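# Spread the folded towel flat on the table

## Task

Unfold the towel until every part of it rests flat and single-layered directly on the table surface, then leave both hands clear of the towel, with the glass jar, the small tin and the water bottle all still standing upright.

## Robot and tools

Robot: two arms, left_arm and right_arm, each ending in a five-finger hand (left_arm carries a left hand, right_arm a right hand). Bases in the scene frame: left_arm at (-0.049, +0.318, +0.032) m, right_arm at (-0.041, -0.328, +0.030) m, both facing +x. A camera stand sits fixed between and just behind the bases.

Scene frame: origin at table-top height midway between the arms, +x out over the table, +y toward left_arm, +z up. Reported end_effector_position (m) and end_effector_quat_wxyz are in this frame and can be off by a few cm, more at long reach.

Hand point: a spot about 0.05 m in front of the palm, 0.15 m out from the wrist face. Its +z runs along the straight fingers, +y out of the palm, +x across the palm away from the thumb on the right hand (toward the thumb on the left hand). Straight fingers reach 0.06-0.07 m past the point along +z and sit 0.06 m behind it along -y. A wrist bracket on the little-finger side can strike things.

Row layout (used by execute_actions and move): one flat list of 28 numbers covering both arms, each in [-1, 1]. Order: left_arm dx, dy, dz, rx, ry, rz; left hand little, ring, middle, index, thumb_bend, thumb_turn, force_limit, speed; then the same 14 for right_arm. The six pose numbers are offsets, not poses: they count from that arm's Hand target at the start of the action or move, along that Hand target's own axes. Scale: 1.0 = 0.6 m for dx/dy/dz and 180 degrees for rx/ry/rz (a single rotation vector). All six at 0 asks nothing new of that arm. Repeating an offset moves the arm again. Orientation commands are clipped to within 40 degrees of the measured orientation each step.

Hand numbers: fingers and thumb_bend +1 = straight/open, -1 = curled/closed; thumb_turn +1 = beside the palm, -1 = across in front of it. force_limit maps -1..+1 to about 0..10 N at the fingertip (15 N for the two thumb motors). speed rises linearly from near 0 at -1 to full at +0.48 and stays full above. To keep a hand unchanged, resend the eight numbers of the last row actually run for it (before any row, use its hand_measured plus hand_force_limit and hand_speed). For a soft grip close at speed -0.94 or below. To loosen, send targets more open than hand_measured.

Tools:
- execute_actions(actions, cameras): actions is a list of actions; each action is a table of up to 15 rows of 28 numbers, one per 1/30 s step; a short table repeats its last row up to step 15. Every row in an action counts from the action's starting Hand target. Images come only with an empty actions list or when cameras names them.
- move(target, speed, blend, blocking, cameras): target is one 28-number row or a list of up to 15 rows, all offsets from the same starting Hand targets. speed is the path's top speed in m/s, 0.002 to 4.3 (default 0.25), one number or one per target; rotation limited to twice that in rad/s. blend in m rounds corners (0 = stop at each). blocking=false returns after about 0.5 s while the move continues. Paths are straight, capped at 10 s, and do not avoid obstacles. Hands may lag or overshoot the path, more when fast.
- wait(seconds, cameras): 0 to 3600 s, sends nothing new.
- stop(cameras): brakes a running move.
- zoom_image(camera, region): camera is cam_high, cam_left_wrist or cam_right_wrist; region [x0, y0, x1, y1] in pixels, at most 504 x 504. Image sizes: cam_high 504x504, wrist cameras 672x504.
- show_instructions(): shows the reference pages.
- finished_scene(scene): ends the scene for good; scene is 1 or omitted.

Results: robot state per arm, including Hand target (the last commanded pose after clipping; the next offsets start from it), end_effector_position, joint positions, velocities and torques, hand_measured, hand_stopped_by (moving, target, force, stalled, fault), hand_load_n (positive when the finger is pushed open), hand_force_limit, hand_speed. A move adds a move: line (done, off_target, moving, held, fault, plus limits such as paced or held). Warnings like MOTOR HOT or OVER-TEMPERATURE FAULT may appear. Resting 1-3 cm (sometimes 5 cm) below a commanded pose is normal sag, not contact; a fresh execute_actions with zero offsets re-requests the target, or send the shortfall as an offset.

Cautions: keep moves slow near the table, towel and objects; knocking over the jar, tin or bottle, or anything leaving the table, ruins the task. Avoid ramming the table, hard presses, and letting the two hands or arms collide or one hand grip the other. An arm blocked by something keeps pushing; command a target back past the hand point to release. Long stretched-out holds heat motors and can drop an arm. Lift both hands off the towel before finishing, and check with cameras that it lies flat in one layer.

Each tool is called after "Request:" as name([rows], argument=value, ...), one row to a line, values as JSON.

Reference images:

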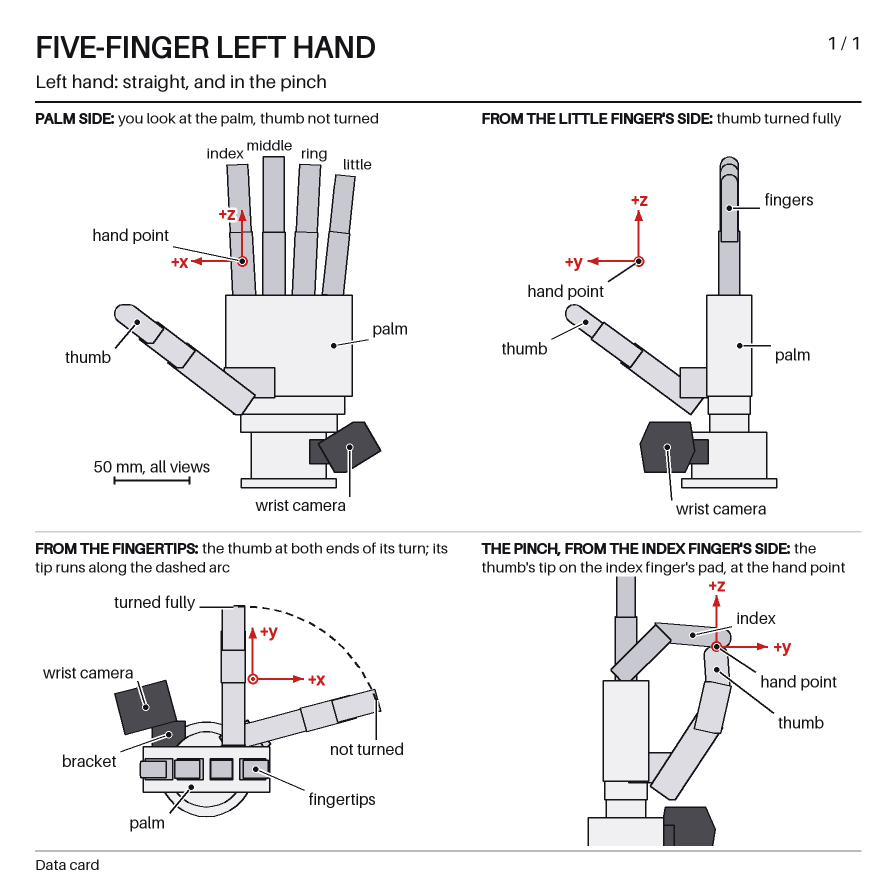

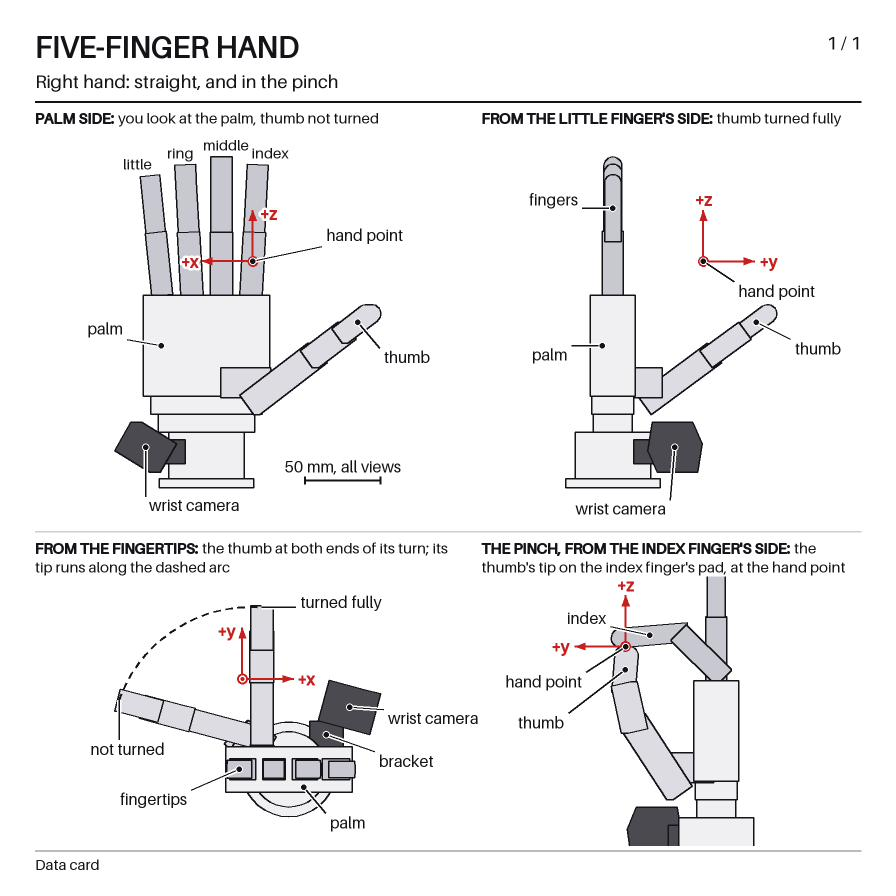

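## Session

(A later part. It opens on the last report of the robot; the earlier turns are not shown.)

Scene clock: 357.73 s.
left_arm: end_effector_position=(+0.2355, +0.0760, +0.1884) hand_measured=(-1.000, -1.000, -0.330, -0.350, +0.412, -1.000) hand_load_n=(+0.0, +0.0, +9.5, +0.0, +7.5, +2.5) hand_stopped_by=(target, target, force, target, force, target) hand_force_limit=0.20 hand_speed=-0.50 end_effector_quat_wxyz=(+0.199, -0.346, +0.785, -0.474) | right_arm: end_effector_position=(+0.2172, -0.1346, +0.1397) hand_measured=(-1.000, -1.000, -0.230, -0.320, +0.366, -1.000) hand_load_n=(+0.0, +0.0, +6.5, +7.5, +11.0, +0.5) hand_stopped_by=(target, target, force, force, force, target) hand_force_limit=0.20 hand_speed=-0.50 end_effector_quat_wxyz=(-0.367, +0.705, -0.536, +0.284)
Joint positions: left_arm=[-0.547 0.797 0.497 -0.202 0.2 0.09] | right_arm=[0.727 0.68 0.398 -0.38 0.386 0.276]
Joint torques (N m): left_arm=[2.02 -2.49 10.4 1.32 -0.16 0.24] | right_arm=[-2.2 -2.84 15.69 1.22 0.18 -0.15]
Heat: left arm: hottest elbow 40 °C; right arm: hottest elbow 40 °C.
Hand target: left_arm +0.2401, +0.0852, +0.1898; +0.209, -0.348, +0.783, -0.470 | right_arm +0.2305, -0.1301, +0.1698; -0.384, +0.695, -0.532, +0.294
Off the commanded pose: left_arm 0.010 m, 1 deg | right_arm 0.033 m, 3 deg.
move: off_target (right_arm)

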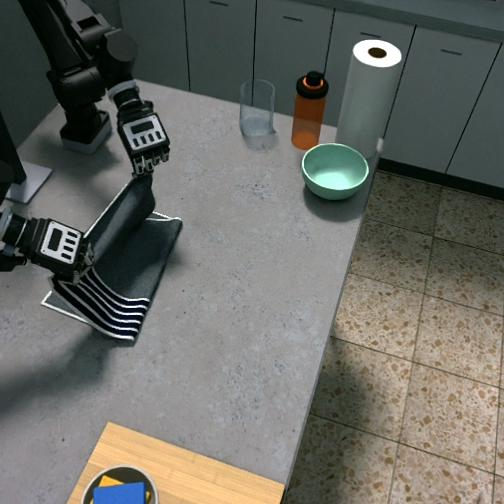

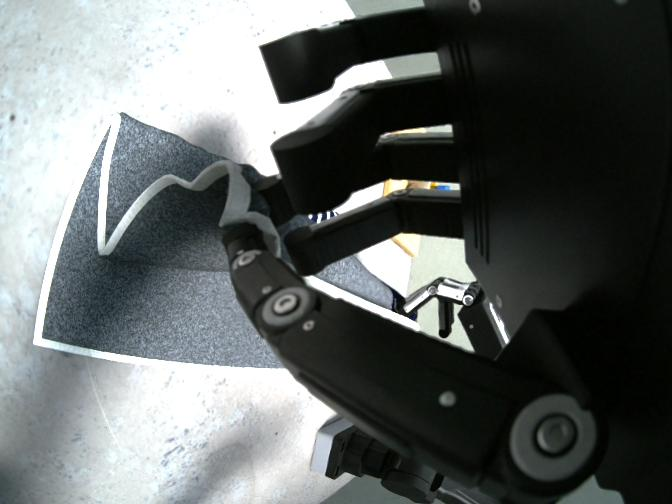

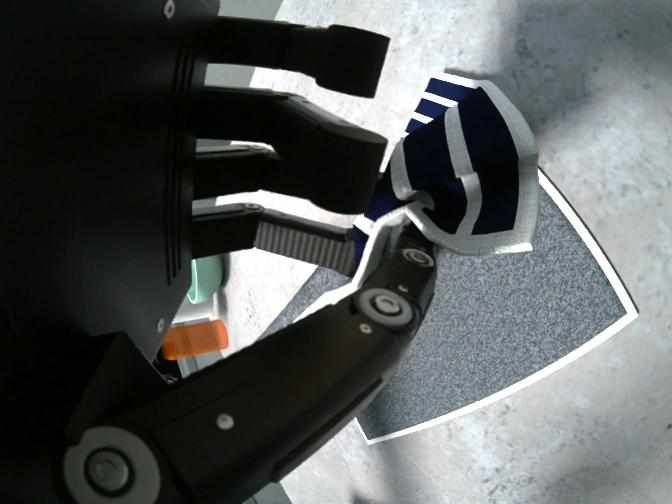

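Request:
move([
  [-0.145,-0.1637,0.0953,0,0,0,-1,-1,-0.35,-0.35,0.1,-1,0.2,-0.5,0.0682,-0.2308,0.118,0,0,0,-1,-1,-0.35,-0.35,0.1,-1,0.2,-0.5],
], cameras=["all"], speed=0.1)

Request:
zoom_image(camera="cam_high", region=[30, 160, 240, 370])

Scene clock: 366.40 s.
left_arm: end_effector_position=(+0.3508, +0.0791, +0.2321) hand_measured=(-1.000, -1.000, -0.330, -0.350, +0.412, -1.000) hand_load_n=(+0.0, +0.0, +9.5, +0.0, +8.0, +2.5) hand_stopped_by=(target, target, force, target, force, target) hand_force_limit=0.20 hand_speed=-0.50 end_effector_quat_wxyz=(+0.192, -0.351, +0.788, -0.468) | right_arm: end_effector_position=(+0.3490, -0.1357, +0.2195) hand_measured=(-1.000, -1.000, -0.230, -0.320, +0.366, -1.000) hand_load_n=(+0.0, +0.0, +6.5, +7.5, +11.0, +0.5) hand_stopped_by=(target, target, force, force, force, target) hand_force_limit=0.20 hand_speed=-0.50 end_effector_quat_wxyz=(-0.369, +0.705, -0.539, +0.277)
Joint positions: left_arm=[-0.366 1.111 0.806 -0.245 0.358 0.182] | right_arm=[0.421 1.004 0.757 -0.372 0.129 0.1]
Joint torques (N m): left_arm=[1.9 -4.84 14.17 1.25 -0.07 0.25] | right_arm=[-2.2 -5.95 16.46 1.77 0.07 -0.14]
Heat: left arm: hottest elbow 41 °C; right arm: hottest elbow 42 °C.
Hand target: left_arm +0.3702, +0.0852, +0.2497; +0.210, -0.348, +0.783, -0.470 | right_arm +0.3702, -0.1348, +0.2495; -0.384, +0.695, -0.532, +0.294
Off the commanded pose: left_arm 0.027 m, 2 deg | right_arm 0.037 m, 3 deg.
move: off_target (left_arm, right_arm)

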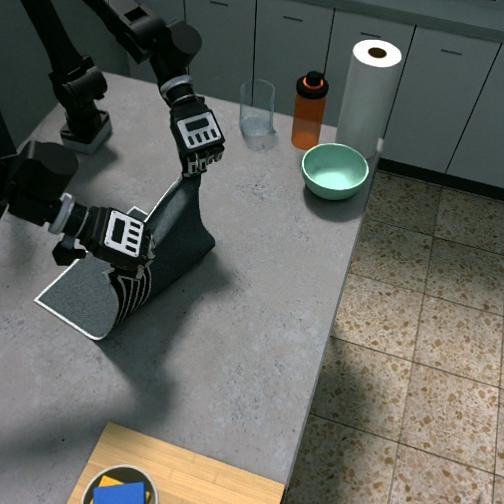

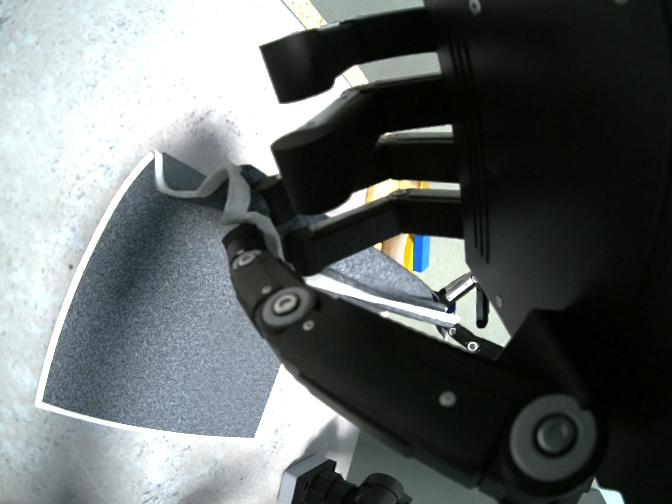

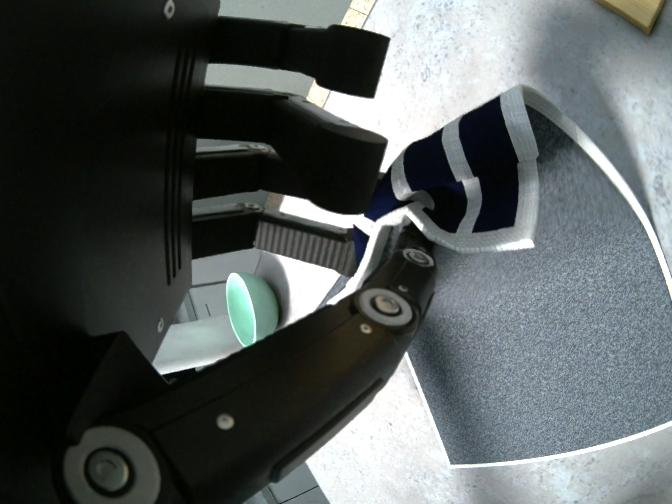

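Scaled by 2.400 from the camera's image (finer frame: 720x720).

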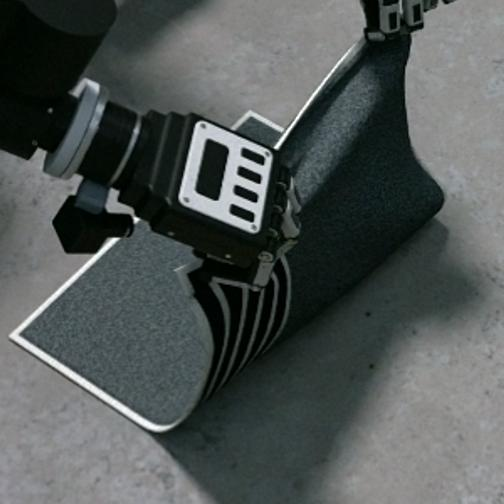

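Request:
move([
  [-0.1115,-0.0433,0.1172,0,0,0,-1,-1,-0.35,-0.35,0.1,-1,0.2,-0.5,0.0432,-0.0712,0.1453,0,0,0,-1,-1,-0.35,-0.35,0.1,-1,0.2,-0.5],
  [-0.2007,0.0428,0.275,0,0,0,-1,-1,-0.35,-0.35,0.1,-1,0.2,-0.5,0.0777,-0.0123,0.334,0,0,0,-1,-1,-0.35,-0.35,0.1,-1,0.2,-0.5],
], cameras=["all"], speed=0.1, blend=0.03)

Request:
zoom_image(camera="cam_high", region=[30, 130, 330, 400])

Scene clock: 376.30 s.
left_arm: end_effector_position=(+0.5247, +0.0759, +0.1357) hand_measured=(-1.000, -1.000, -0.330, -0.350, +0.412, -1.000) hand_load_n=(+0.0, +0.0, +9.0, +0.0, +8.0, +2.5) hand_stopped_by=(target, target, force, target, force, target) hand_force_limit=0.20 hand_speed=-0.50 end_effector_quat_wxyz=(+0.186, -0.354, +0.791, -0.463) | right_arm: end_effector_position=(+0.5218, -0.1331, +0.1259) hand_measured=(-1.000, -1.000, -0.230, -0.320, +0.366, -1.000) hand_load_n=(+0.0, +0.0, +6.5, +7.5, +11.0, +0.5) hand_stopped_by=(target, target, force, force, force, target) hand_force_limit=0.20 hand_speed=-0.50 end_effector_quat_wxyz=(-0.367, +0.706, -0.540, +0.274)
Joint positions: left_arm=[-0.255 1.676 1.105 -0.021 0.451 0.248] | right_arm=[0.27 1.573 0.995 -0.041 0.004 0.016]
Joint torques (N m): left_arm=[1.96 -12.1 12.55 2.22 0.05 0.21] | right_arm=[-2.02 -14.27 14.68 2.32 -0.08 -0.09]
Heat: left arm: hottest elbow 43 °C; right arm: hottest elbow 44 °C.
Hand target: left_arm +0.5501, +0.0853, +0.1494; +0.209, -0.348, +0.783, -0.470 | right_arm +0.5500, -0.1345, +0.1493; -0.384, +0.695, -0.532, +0.294
Off the commanded pose: left_arm 0.030 m, 3 deg | right_arm 0.037 m, 3 deg.
move: off_target (left_arm, right_arm)

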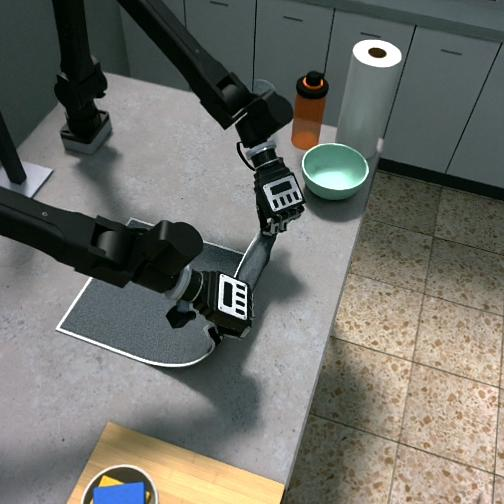

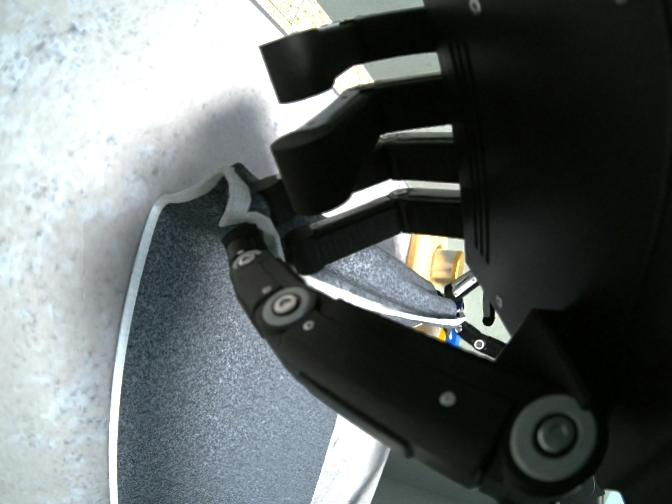

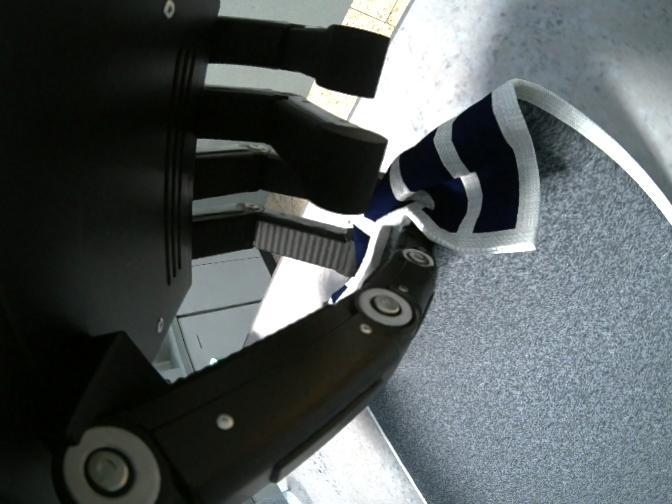

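Scaled by 1.680 from the camera's image (finer frame: 720x720).

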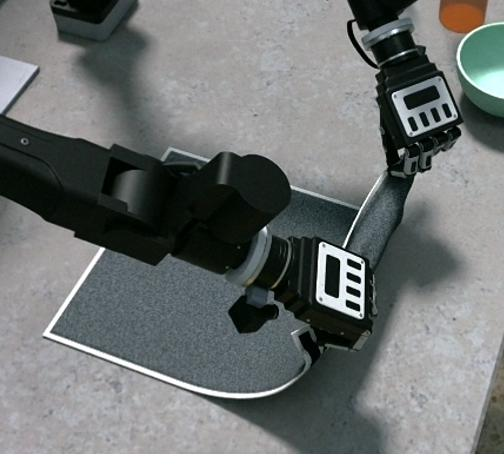

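Request:
move([
  [-0.0558,0.0962,0.1212,0,0,0,-1,-1,-0.35,-0.35,0.1,-1,0.2,-0.5,0.041,0.0802,0.1391,0,0,0,-1,-1,-0.35,-0.35,0.1,-1,0.2,-0.5],
], cameras=["all"], speed=0.1)

Request:
zoom_image(camera="cam_high", region=[30, 130, 330, 400])

Scene clock: 385.67 s.
left_arm: end_effector_position=(+0.5756, +0.0724, +0.0564) hand_measured=(-1.000, -1.000, -0.330, -0.350, +0.412, -1.000) hand_load_n=(+0.0, +0.0, +9.0, +0.5, +7.5, +2.5) hand_stopped_by=(target, target, force, target, force, target) hand_force_limit=0.20 hand_speed=-0.50 end_effector_quat_wxyz=(+0.188, -0.351, +0.790, -0.465) | right_arm: end_effector_position=(+0.5716, -0.1415, +0.0461) hand_measured=(-1.000, -1.000, -0.230, -0.320, +0.366, -1.000) hand_load_n=(+0.0, +0.5, +6.5, +7.5, +11.0, +1.0) hand_stopped_by=(target, target, force, force, force, target) hand_force_limit=0.20 hand_speed=-0.50 end_effector_quat_wxyz=(-0.370, +0.705, -0.540, +0.273)
Joint positions: left_arm=[-0.238 1.912 1.194 0.129 0.468 0.258] | right_arm=[0.226 1.812 1.054 0.143 -0.036 -0.007]
Joint torques (N m): left_arm=[2.2 -14.51 11.37 2.17 0.02 0.2] | right_arm=[-2.32 -16.97 13.27 2.33 -0.06 -0.11]
Heat: left arm: hottest elbow 42 °C; right arm: hottest elbow 45 °C.
Hand target: left_arm +0.6000, +0.0852, +0.0644; +0.209, -0.348, +0.783, -0.470 | right_arm +0.5999, -0.1466, +0.0638; -0.384, +0.695, -0.532, +0.294
Off the commanded pose: left_arm 0.029 m, 3 deg | right_arm 0.034 m, 3 deg.
move: off_target (left_arm, right_arm)

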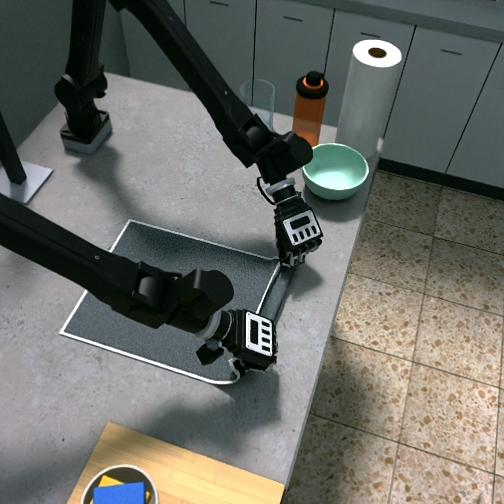

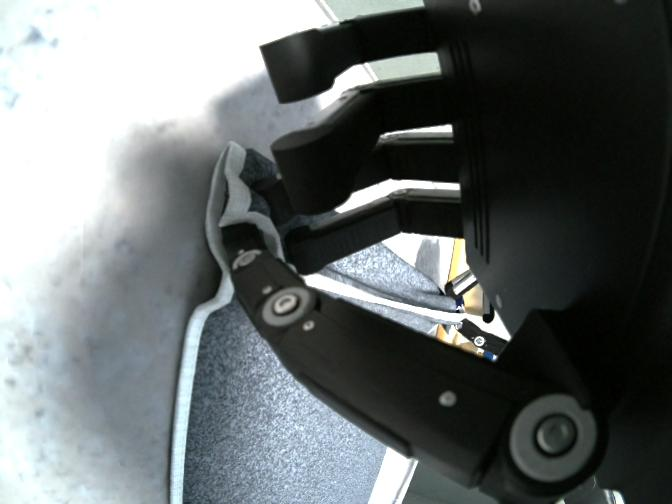

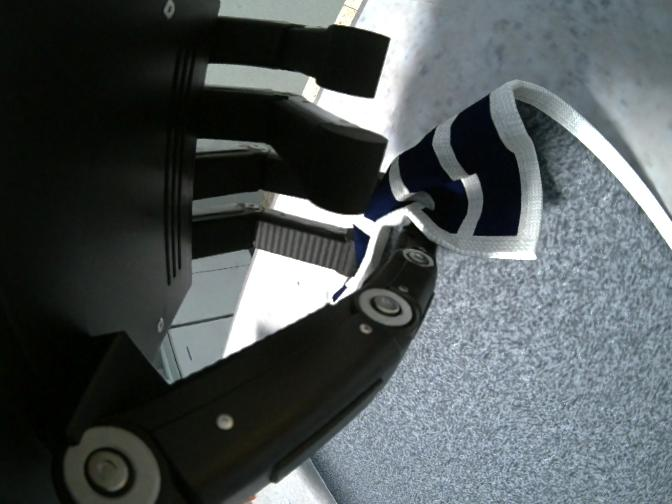

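Scaled by 1.680 from the camera's image (finer frame: 720x720).

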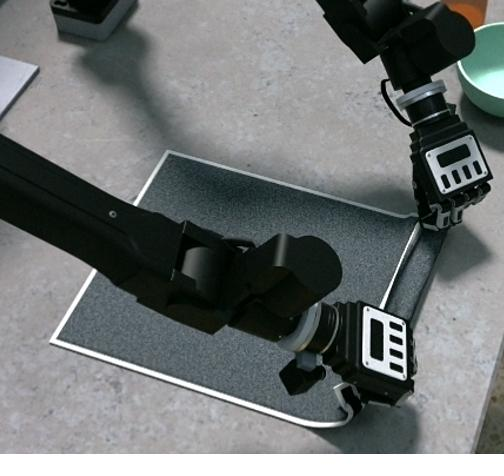

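Request:
move([
  [-0.039,-0.0057,0.0462,0,0,0,-1,-1,-0.35,-0.35,0.1,-1,0.2,-0.5,0.0152,-0.0157,0.0567,0,0,0,-1,-1,-0.35,-0.35,0.1,-1,0.2,-0.5],
], cameras=["all"], speed=0.06)

Request:
zoom_image(camera="cam_high", region=[30, 130, 330, 400])

Scene clock: 391.50 s.
left_arm: end_effector_position=(+0.6153, +0.0711, +0.0523) hand_measured=(-1.000, -1.000, -0.330, -0.350, +0.412, -1.000) hand_load_n=(+0.0, +0.0, +9.0, +0.0, +7.5, +2.5) hand_stopped_by=(target, target, force, target, force, target) hand_force_limit=0.20 hand_speed=-0.50 end_effector_quat_wxyz=(+0.197, -0.347, +0.786, -0.472) | right_arm: end_effector_position=(+0.6107, -0.1402, +0.0416) hand_measured=(-1.000, -1.000, -0.230, -0.320, +0.366, -1.000) hand_load_n=(+0.0, +0.0, +6.5, +7.0, +11.0, +0.5) hand_stopped_by=(target, target, force, force, force, target) hand_force_limit=0.20 hand_speed=-0.50 end_effector_quat_wxyz=(-0.377, +0.701, -0.537, +0.279)
Joint positions: left_arm=[-0.226 1.994 1.306 0.121 0.476 0.265] | right_arm=[0.212 1.895 1.158 0.143 -0.047 -0.016]
Joint torques (N m): left_arm=[2.14 -15.15 11.69 1.18 0.08 0.19] | right_arm=[-2.37 -17.96 13.5 1.65 -0.1 -0.1]
Heat: left arm: hottest elbow 42 °C; right arm: hottest elbow 46 °C.
Hand target: left_arm +0.6351, +0.0852, +0.0543; +0.209, -0.349, +0.783, -0.470 | right_arm +0.6350, -0.1466, +0.0538; -0.384, +0.695, -0.532, +0.294
Off the commanded pose: left_arm 0.024 m, 1 deg | right_arm 0.028 m, 2 deg.
move: off_target (left_arm, right_arm)

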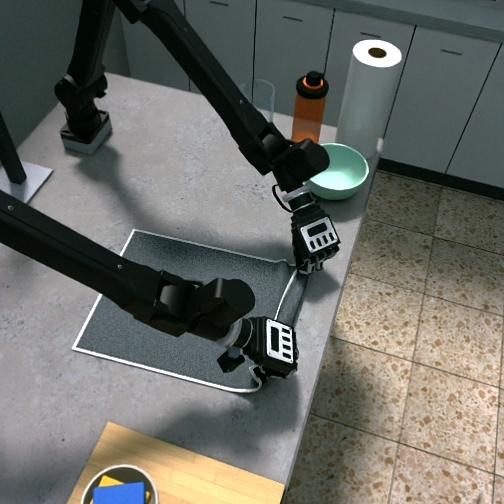

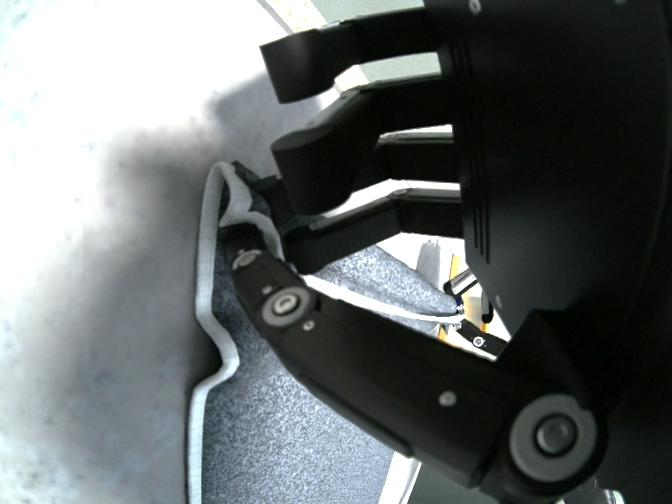

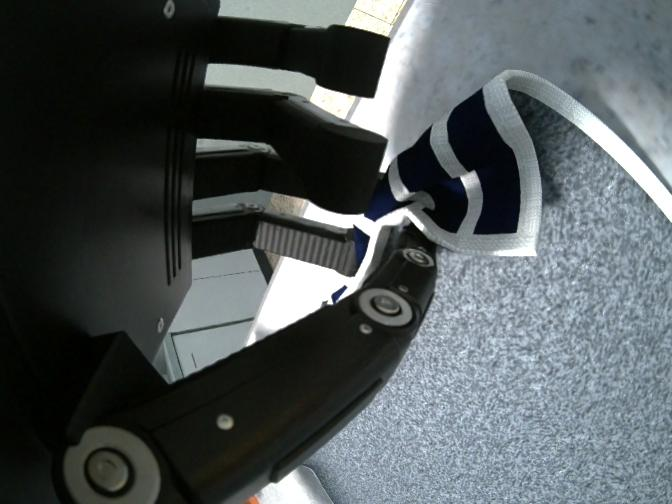

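Scaled by 1.680 from the camera's image (finer frame: 720x720).

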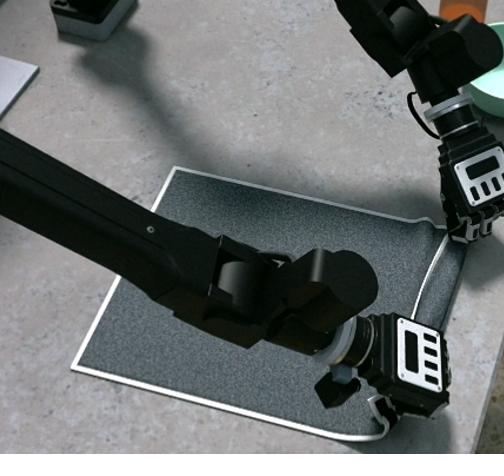

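Request:
move([
  [0,0,0,0,0,0,-1,-1,0.9,0.9,0.42,-1,0.2,-0.2,0,0,0,0,0,0,-1,-1,-0.35,-0.35,0.1,-1,0.2,-0.5],
], cameras=["all"], speed=0.06)

Request:
zoom_image(camera="cam_high", region=[30, 130, 330, 400])

Request:
zoom_image(camera="cam_left_wrist", region=[100, 60, 490, 480])

Scene clock: 412.43 s.
left_arm: end_effector_position=(+0.6209, +0.0767, +0.0542) hand_measured=(-1.000, -1.000, +0.900, +0.900, +0.420, -1.000) hand_load_n=(+0.0, +0.0, +0.0, +0.0, +0.0, +0.0) hand_stopped_by=(target, target, target, target, target, target) hand_force_limit=0.20 hand_speed=-0.20 end_effector_quat_wxyz=(+0.202, -0.347, +0.785, -0.472) | right_arm: end_effector_position=(+0.6121, -0.1455, +0.0415) hand_measured=(-1.000, -1.000, -0.230, -0.320, +0.366, -1.000) hand_load_n=(+0.0, +0.0, +6.5, +7.0, +11.0, +0.0) hand_stopped_by=(target, target, force, force, force, target) hand_force_limit=0.20 hand_speed=-0.50 end_effector_quat_wxyz=(-0.376, +0.700, -0.538, +0.282)
Joint positions: left_arm=[-0.217 1.997 1.316 0.119 0.478 0.27] | right_arm=[0.204 1.895 1.158 0.143 -0.047 -0.021]
Joint torques (N m): left_arm=[1.44 -15.56 11.1 1.28 0.01 0.12] | right_arm=[-1.44 -17.85 13.6 1.63 -0.11 -0.04]
Heat: left arm: hottest elbow 42 °C; right arm: hottest elbow 45 °C.
Hand target: left_arm +0.6351, +0.0851, +0.0545; +0.210, -0.348, +0.783, -0.470 | right_arm +0.6349, -0.1466, +0.0538; -0.384, +0.695, -0.532, +0.294
Off the commanded pose: left_arm 0.017 m, 1 deg | right_arm 0.026 m, 2 deg.
move: done

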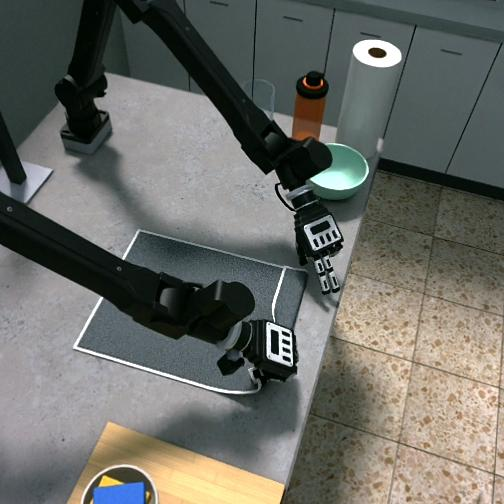

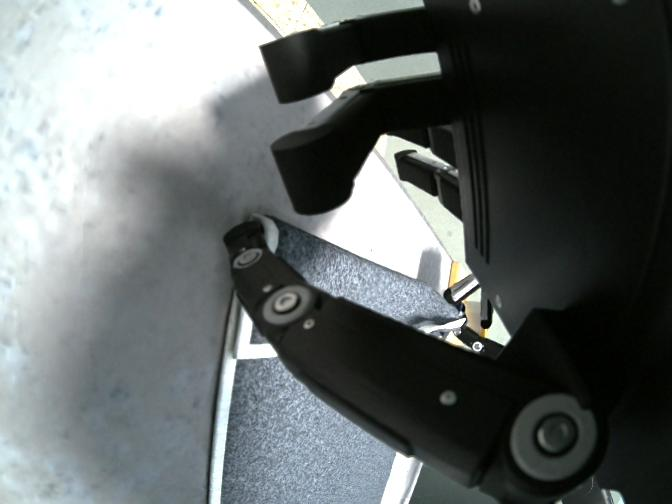

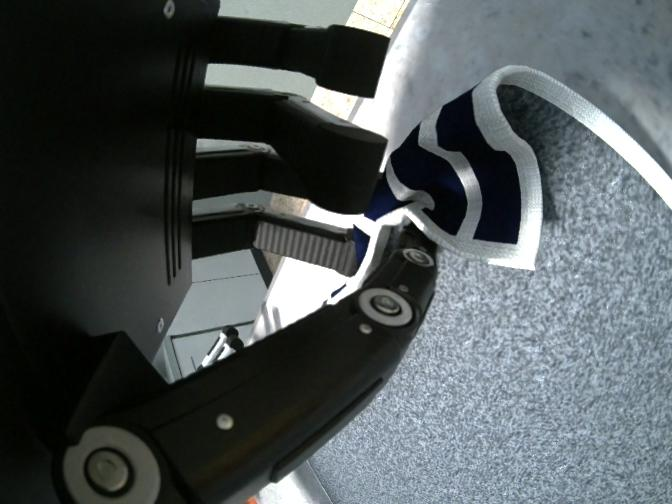

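Scaled by 1.680 from the camera's image (finer frame: 720x720).

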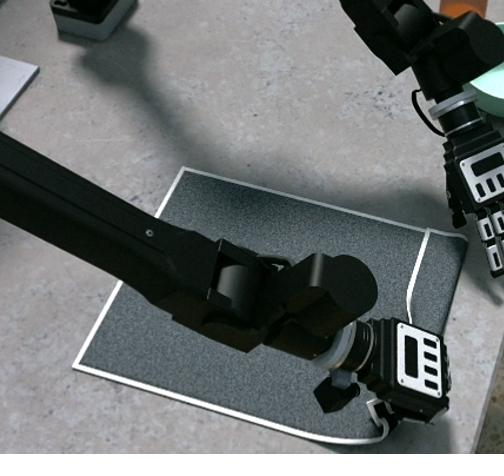

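Scaled by 1.200 from the camera's image (finer frame: 960x720).

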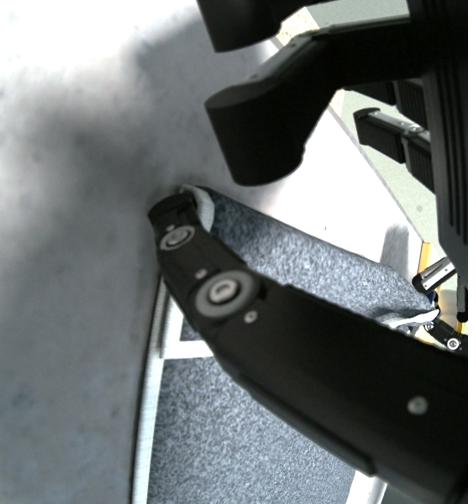

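Request:
move([
  [-0.0502,-0.0085,0.0585,0,0,0,-1,-1,0.9,0.9,0.42,-1,0.2,-0.2,0,0,0,0,0,0,-1,-1,-0.35,-0.35,0.1,-1,0.2,-0.5],
], cameras=["cam_high","cam_left_wrist"], speed=0.05)

Request:
zoom_image(camera="cam_high", region=[30, 130, 330, 400])

Request:
zoom_image(camera="cam_left_wrist", region=[100, 60, 490, 480])

Scene clock: 420.80 s.
left_arm: end_effector_position=(+0.6624, +0.0747, +0.0432) hand_measured=(-1.000, -1.000, +0.900, +0.900, +0.420, -1.000) hand_load_n=(+0.0, +0.0, +0.0, -0.5, +0.5, +0.5) hand_stopped_by=(target, target, target, target, target, target) hand_force_limit=0.20 hand_speed=-0.20 end_effector_quat_wxyz=(+0.201, -0.348, +0.786, -0.471) | right_arm: end_effector_position=(+0.6121, -0.1455, +0.0415) hand_measured=(-1.000, -1.000, -0.230, -0.320, +0.366, -1.000) hand_load_n=(+0.0, +0.5, +6.0, +7.5, +11.0, +0.0) hand_stopped_by=(target, target, force, force, force, target) hand_force_limit=0.20 hand_speed=-0.50 end_effector_quat_wxyz=(-0.376, +0.701, -0.537, +0.282)
Joint positions: left_arm=[-0.207 2.1 1.463 0.068 0.486 0.276] | right_arm=[0.204 1.895 1.158 0.143 -0.047 -0.021]
Joint torques (N m): left_arm=[1.44 -16.32 12.21 1.29 0.13 0.17] | right_arm=[-1.61 -17.9 13.6 1.66 -0.1 -0.04]
Heat: left arm: hottest elbow 43 °C; right arm: hottest elbow 45 °C.
Hand target: left_arm +0.6800, +0.0852, +0.0424; +0.210, -0.348, +0.783, -0.470 | right_arm +0.6349, -0.1466, +0.0538; -0.384, +0.695, -0.532, +0.294
Off the commanded pose: left_arm 0.021 m, 1 deg | right_arm 0.026 m, 2 deg.
move: off_target (left_arm)

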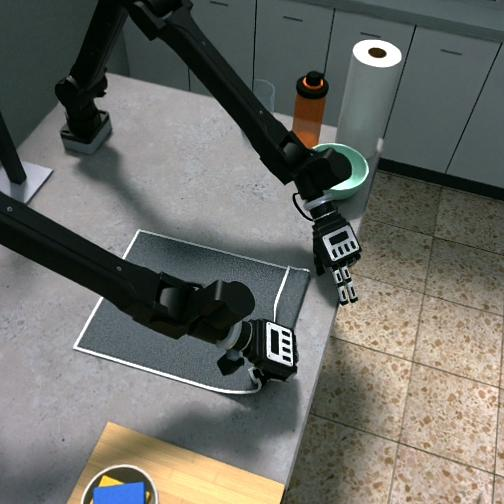

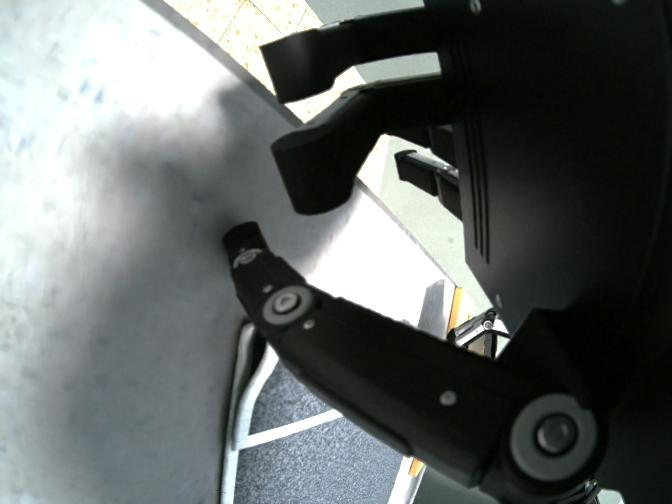

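Scaled by 1.680 from the camera's image (finer frame: 720x720).

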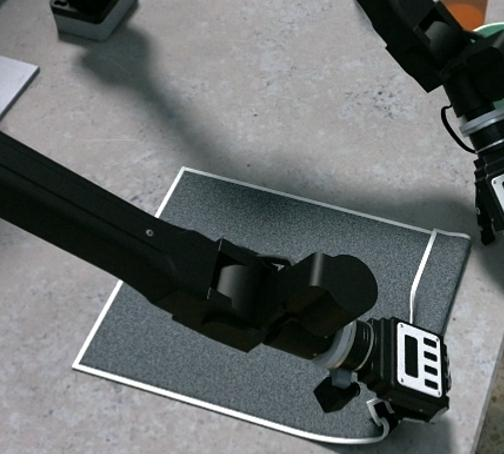

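Scaled by 1.200 from the camera's image (finer frame: 960x720).

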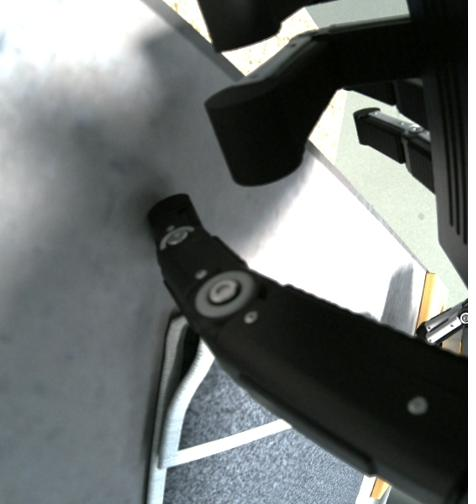

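Request:
move([
  [0,0,0,0,0,0,-1,-1,0.9,0.9,0.42,-1,0.2,-0.2,0,0,0,0,0,0,-1,-1,0.9,0.9,0.9,-1,0.2,-0.3],
  [0,-0.1766,-0.0938,0,0,0,-1,-1,0.9,0.9,0.42,-1,0.2,-0.2,0,-0.17,-0.106,0,0,0,-1,-1,0.9,0.9,0.9,-1,0.2,-0.3],
], cameras=["all"], speed=0.15)

Request:
zoom_image(camera="cam_high", region=[30, 130, 330, 400])

Scene clock: 430.17 s.
left_arm: end_effector_position=(+0.6633, +0.0750, +0.1411) hand_measured=(-1.000, -1.000, +0.900, +0.900, +0.420, -1.000) hand_load_n=(+0.0, +0.5, +0.0, +0.0, +0.5, +0.0) hand_stopped_by=(target, target, target, target, target, target) hand_force_limit=0.20 hand_speed=-0.20 end_effector_quat_wxyz=(+0.192, -0.353, +0.790, -0.464) | right_arm: end_effector_position=(+0.6156, -0.1448, +0.1438) hand_measured=(-1.000, -1.000, +0.900, +0.900, +0.900, -1.000) hand_load_n=(+0.0, +0.0, +0.0, +0.0, +0.0, +0.0) hand_stopped_by=(target, target, target, target, target, target) hand_force_limit=0.20 hand_speed=-0.30 end_effector_quat_wxyz=(-0.369, +0.704, -0.540, +0.277)
Joint positions: left_arm=[-0.207 1.979 1.568 -0.185 0.486 0.278] | right_arm=[0.204 1.752 1.279 -0.14 -0.047 -0.022]
Joint torques (N m): left_arm=[1.49 -18.61 13.08 1.2 0.13 0.11] | right_arm=[-1.44 -19.55 14.93 1.47 -0.09 -0.03]
Heat: left arm: hottest elbow 42 °C; right arm: hottest elbow 45 °C.
Hand target: left_arm +0.6800, +0.0852, +0.1622; +0.209, -0.349, +0.783, -0.470 | right_arm +0.6353, -0.1466, +0.1741; -0.384, +0.695, -0.532, +0.294
Off the commanded pose: left_arm 0.029 m, 2 deg | right_arm 0.036 m, 3 deg.
move: off_target (left_arm, right_arm)

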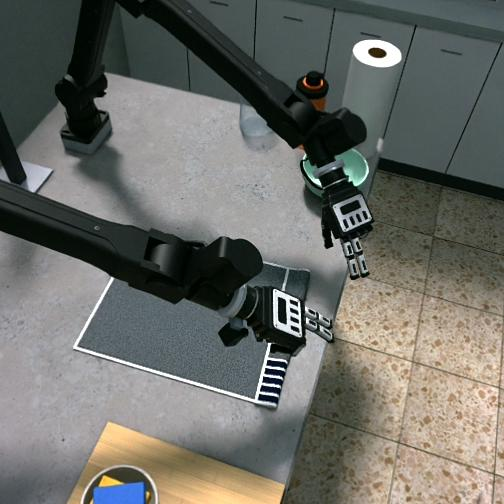

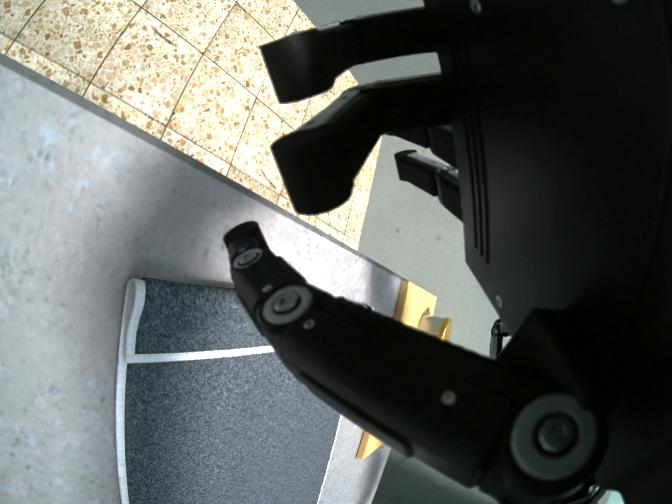

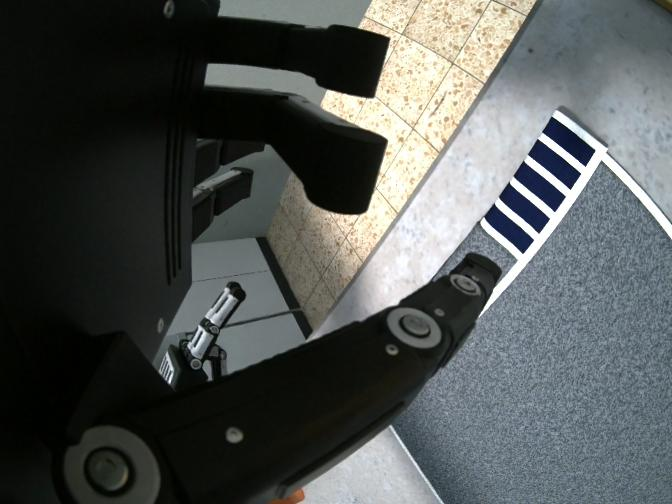

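Scaled by 1.680 from the camera's image (finer frame: 720x720).

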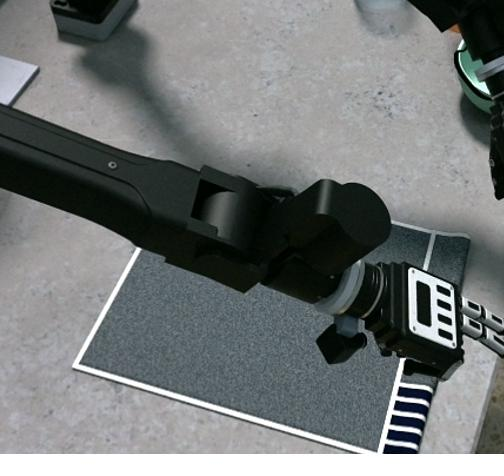

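Request:
move([
  [0.6313,0.2933,-0.4035,-0.178,0,0,0.3,0.3,0.3,0.3,1,-1,0.2,0,-0.1878,0.4338,-0.5242,-0.156,0,0,0.3,0.3,0.3,0.3,1,-1,0.2,0],
], cameras=["all"], speed=0.3)

Request:
zoom_image(camera="cam_high", region=[30, 150, 360, 440])

Scene clock: 446.73 s.
left_arm: end_effector_position=(+0.2105, +0.0063, +0.1146) hand_measured=(+0.300, +0.300, +0.300, +0.300, +1.000, -1.000) hand_load_n=(+0.0, +0.0, +0.0, +0.0, +0.0, +0.0) hand_stopped_by=(target, target, target, target, target, target) hand_force_limit=0.20 hand_speed=0.00 end_effector_quat_wxyz=(+0.105, -0.395, +0.883, -0.231) | right_arm: end_effector_position=(+0.2200, -0.1427, +0.1216) hand_measured=(+0.300, +0.300, +0.300, +0.300, +1.000, -1.000) hand_load_n=(+0.0, +0.0, +0.0, +0.0, +0.0, -0.5) hand_stopped_by=(target, target, target, target, target, target) hand_force_limit=0.20 hand_speed=0.00 end_effector_quat_wxyz=(-0.205, +0.767, -0.587, +0.157)
Joint positions: left_arm=[-0.823 1.284 0.831 -0.607 -0.041 -0.068] | right_arm=[0.556 0.995 0.646 -0.719 0.149 0.265]
Joint torques (N m): left_arm=[-0.67 -8.41 9.36 0.68 -0.36 -0.04] | right_arm=[-0.21 -6.83 9.58 0.84 0.19 0.11]
Heat: left arm: hottest elbow 44 °C; right arm: hottest elbow 49 °C.
Hand target: left_arm +0.2062, +0.0022, +0.1206; +0.105, -0.393, +0.883, -0.236 | right_arm +0.2151, -0.1431, +0.1209; -0.204, +0.767, -0.588, +0.156
Off the commanded pose: left_arm 0.008 m, 1 deg | right_arm 0.005 m, 0 deg.
move: done

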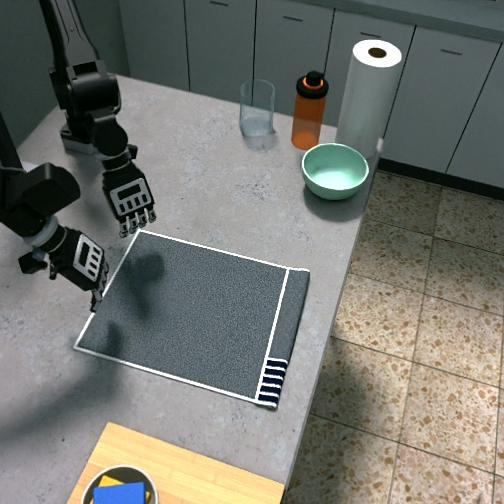

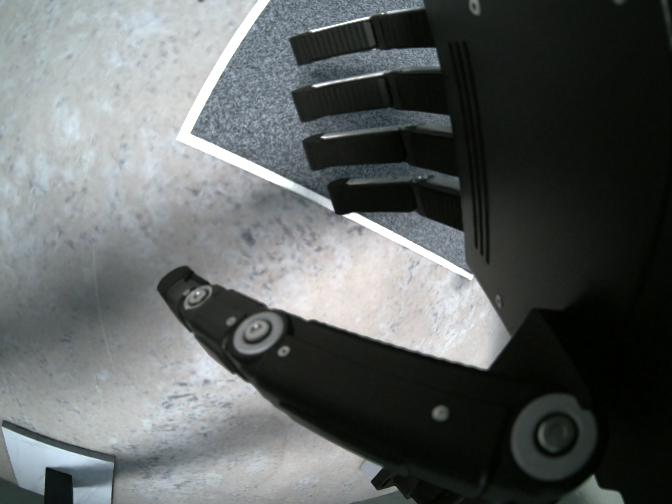

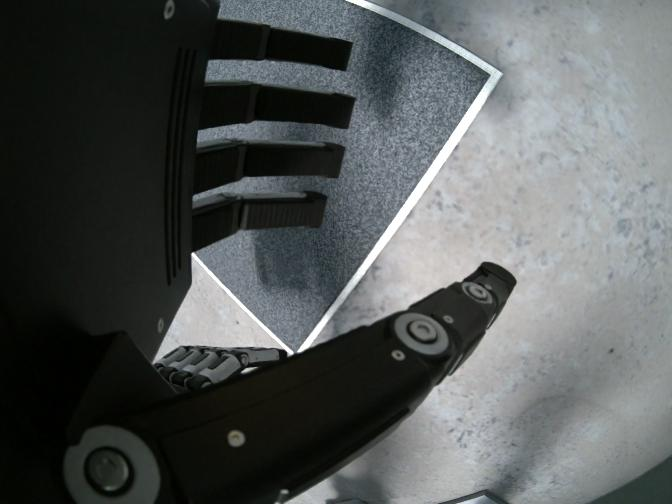

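Scaled by 1.527 from the camera's image (finer frame: 720x720).

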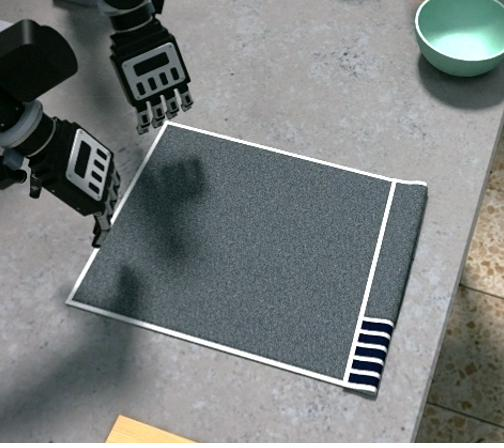

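Request:
move([
  [0,0.075,0.13,0,0,0,0.3,0.3,0.3,0.3,1,-1,0.2,0,0,0.0867,0.1501,0,0,0,0.3,0.3,0.3,0.3,1,-1,0.2,0],
  [0.078,0.15,0.0867,0,0,0,0.3,0.3,0.3,0.3,1,-1,0.2,0,-0.0302,0.1843,0.0938,0,0,0,0.3,0.3,0.3,0.3,1,-1,0.2,0],
], cameras=["all"], speed=[0.06,0.05])

Request:
zoom_image(camera="cam_high", region=[30, 150, 360, 440])

Scene clock: 459.80 s.
left_arm: end_effector_position=(+0.1605, -0.0069, +0.0485) hand_measured=(+0.300, +0.300, +0.300, +0.300, +1.000, -1.000) hand_load_n=(+0.0, +0.0, -1.0, +0.0, +0.0, +0.0) hand_stopped_by=(target, target, target, target, target, target) hand_force_limit=0.20 hand_speed=0.00 end_effector_quat_wxyz=(+0.122, -0.398, +0.871, -0.262) | right_arm: end_effector_position=(+0.1652, -0.1321, +0.0337) hand_measured=(+0.300, +0.300, +0.300, +0.300, +1.000, -1.000) hand_load_n=(-0.5, +0.0, +1.0, +0.0, +0.0, +0.0) hand_stopped_by=(target, target, target, target, target, target) hand_force_limit=0.20 hand_speed=0.00 end_effector_quat_wxyz=(-0.231, +0.757, -0.589, +0.166)
Joint positions: left_arm=[-0.971 1.3 0.622 -0.322 -0.137 -0.202] | right_arm=[0.734 0.988 0.368 -0.422 0.244 0.43]
Joint torques (N m): left_arm=[-1.73 -5.07 5.85 0.09 0.14 -0.12] | right_arm=[0.21 -3.66 6.41 0.17 -0.12 0.09]
Heat: left arm: hottest elbow 42 °C; right arm: hottest elbow 47 °C.
Hand target: left_arm +0.1363, +0.0024, +0.0306; +0.105, -0.393, +0.883, -0.236 | right_arm +0.1448, -0.1431, +0.0173; -0.205, +0.767, -0.588, +0.156
Off the commanded pose: left_arm 0.032 m, 4 deg | right_arm 0.029 m, 4 deg.
move: off_target (left_arm, right_arm)

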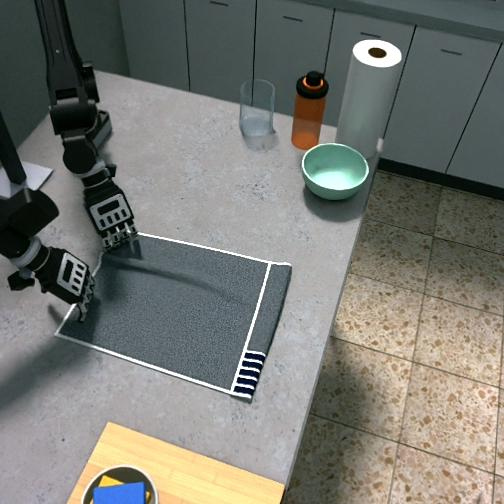

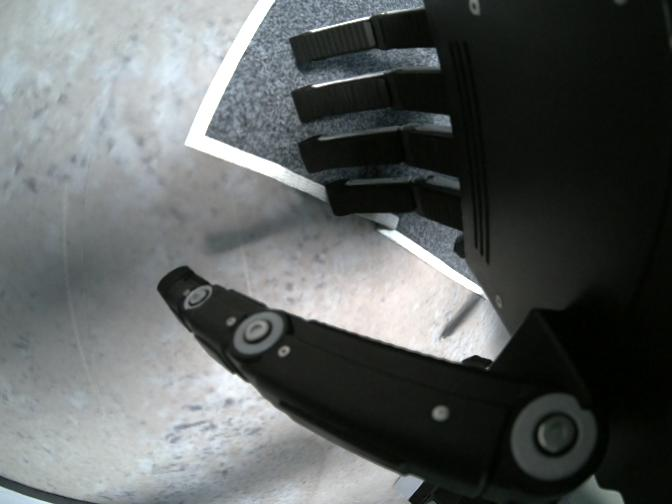

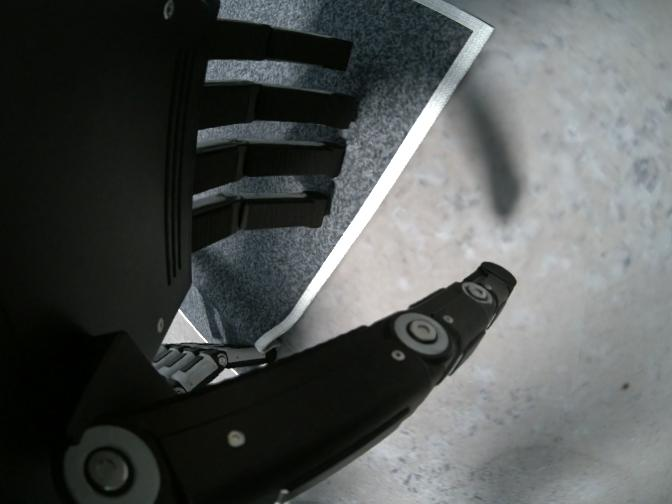

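Scaled by 1.527 from the camera's image (finer frame: 720x720).

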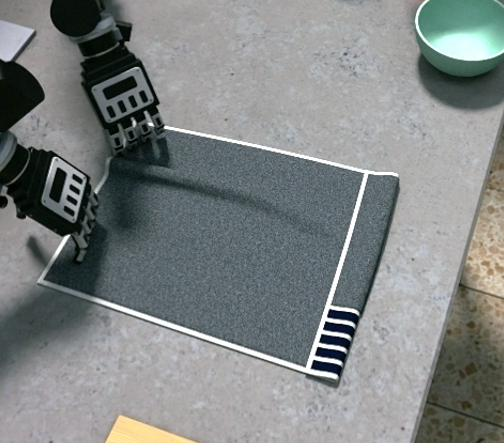

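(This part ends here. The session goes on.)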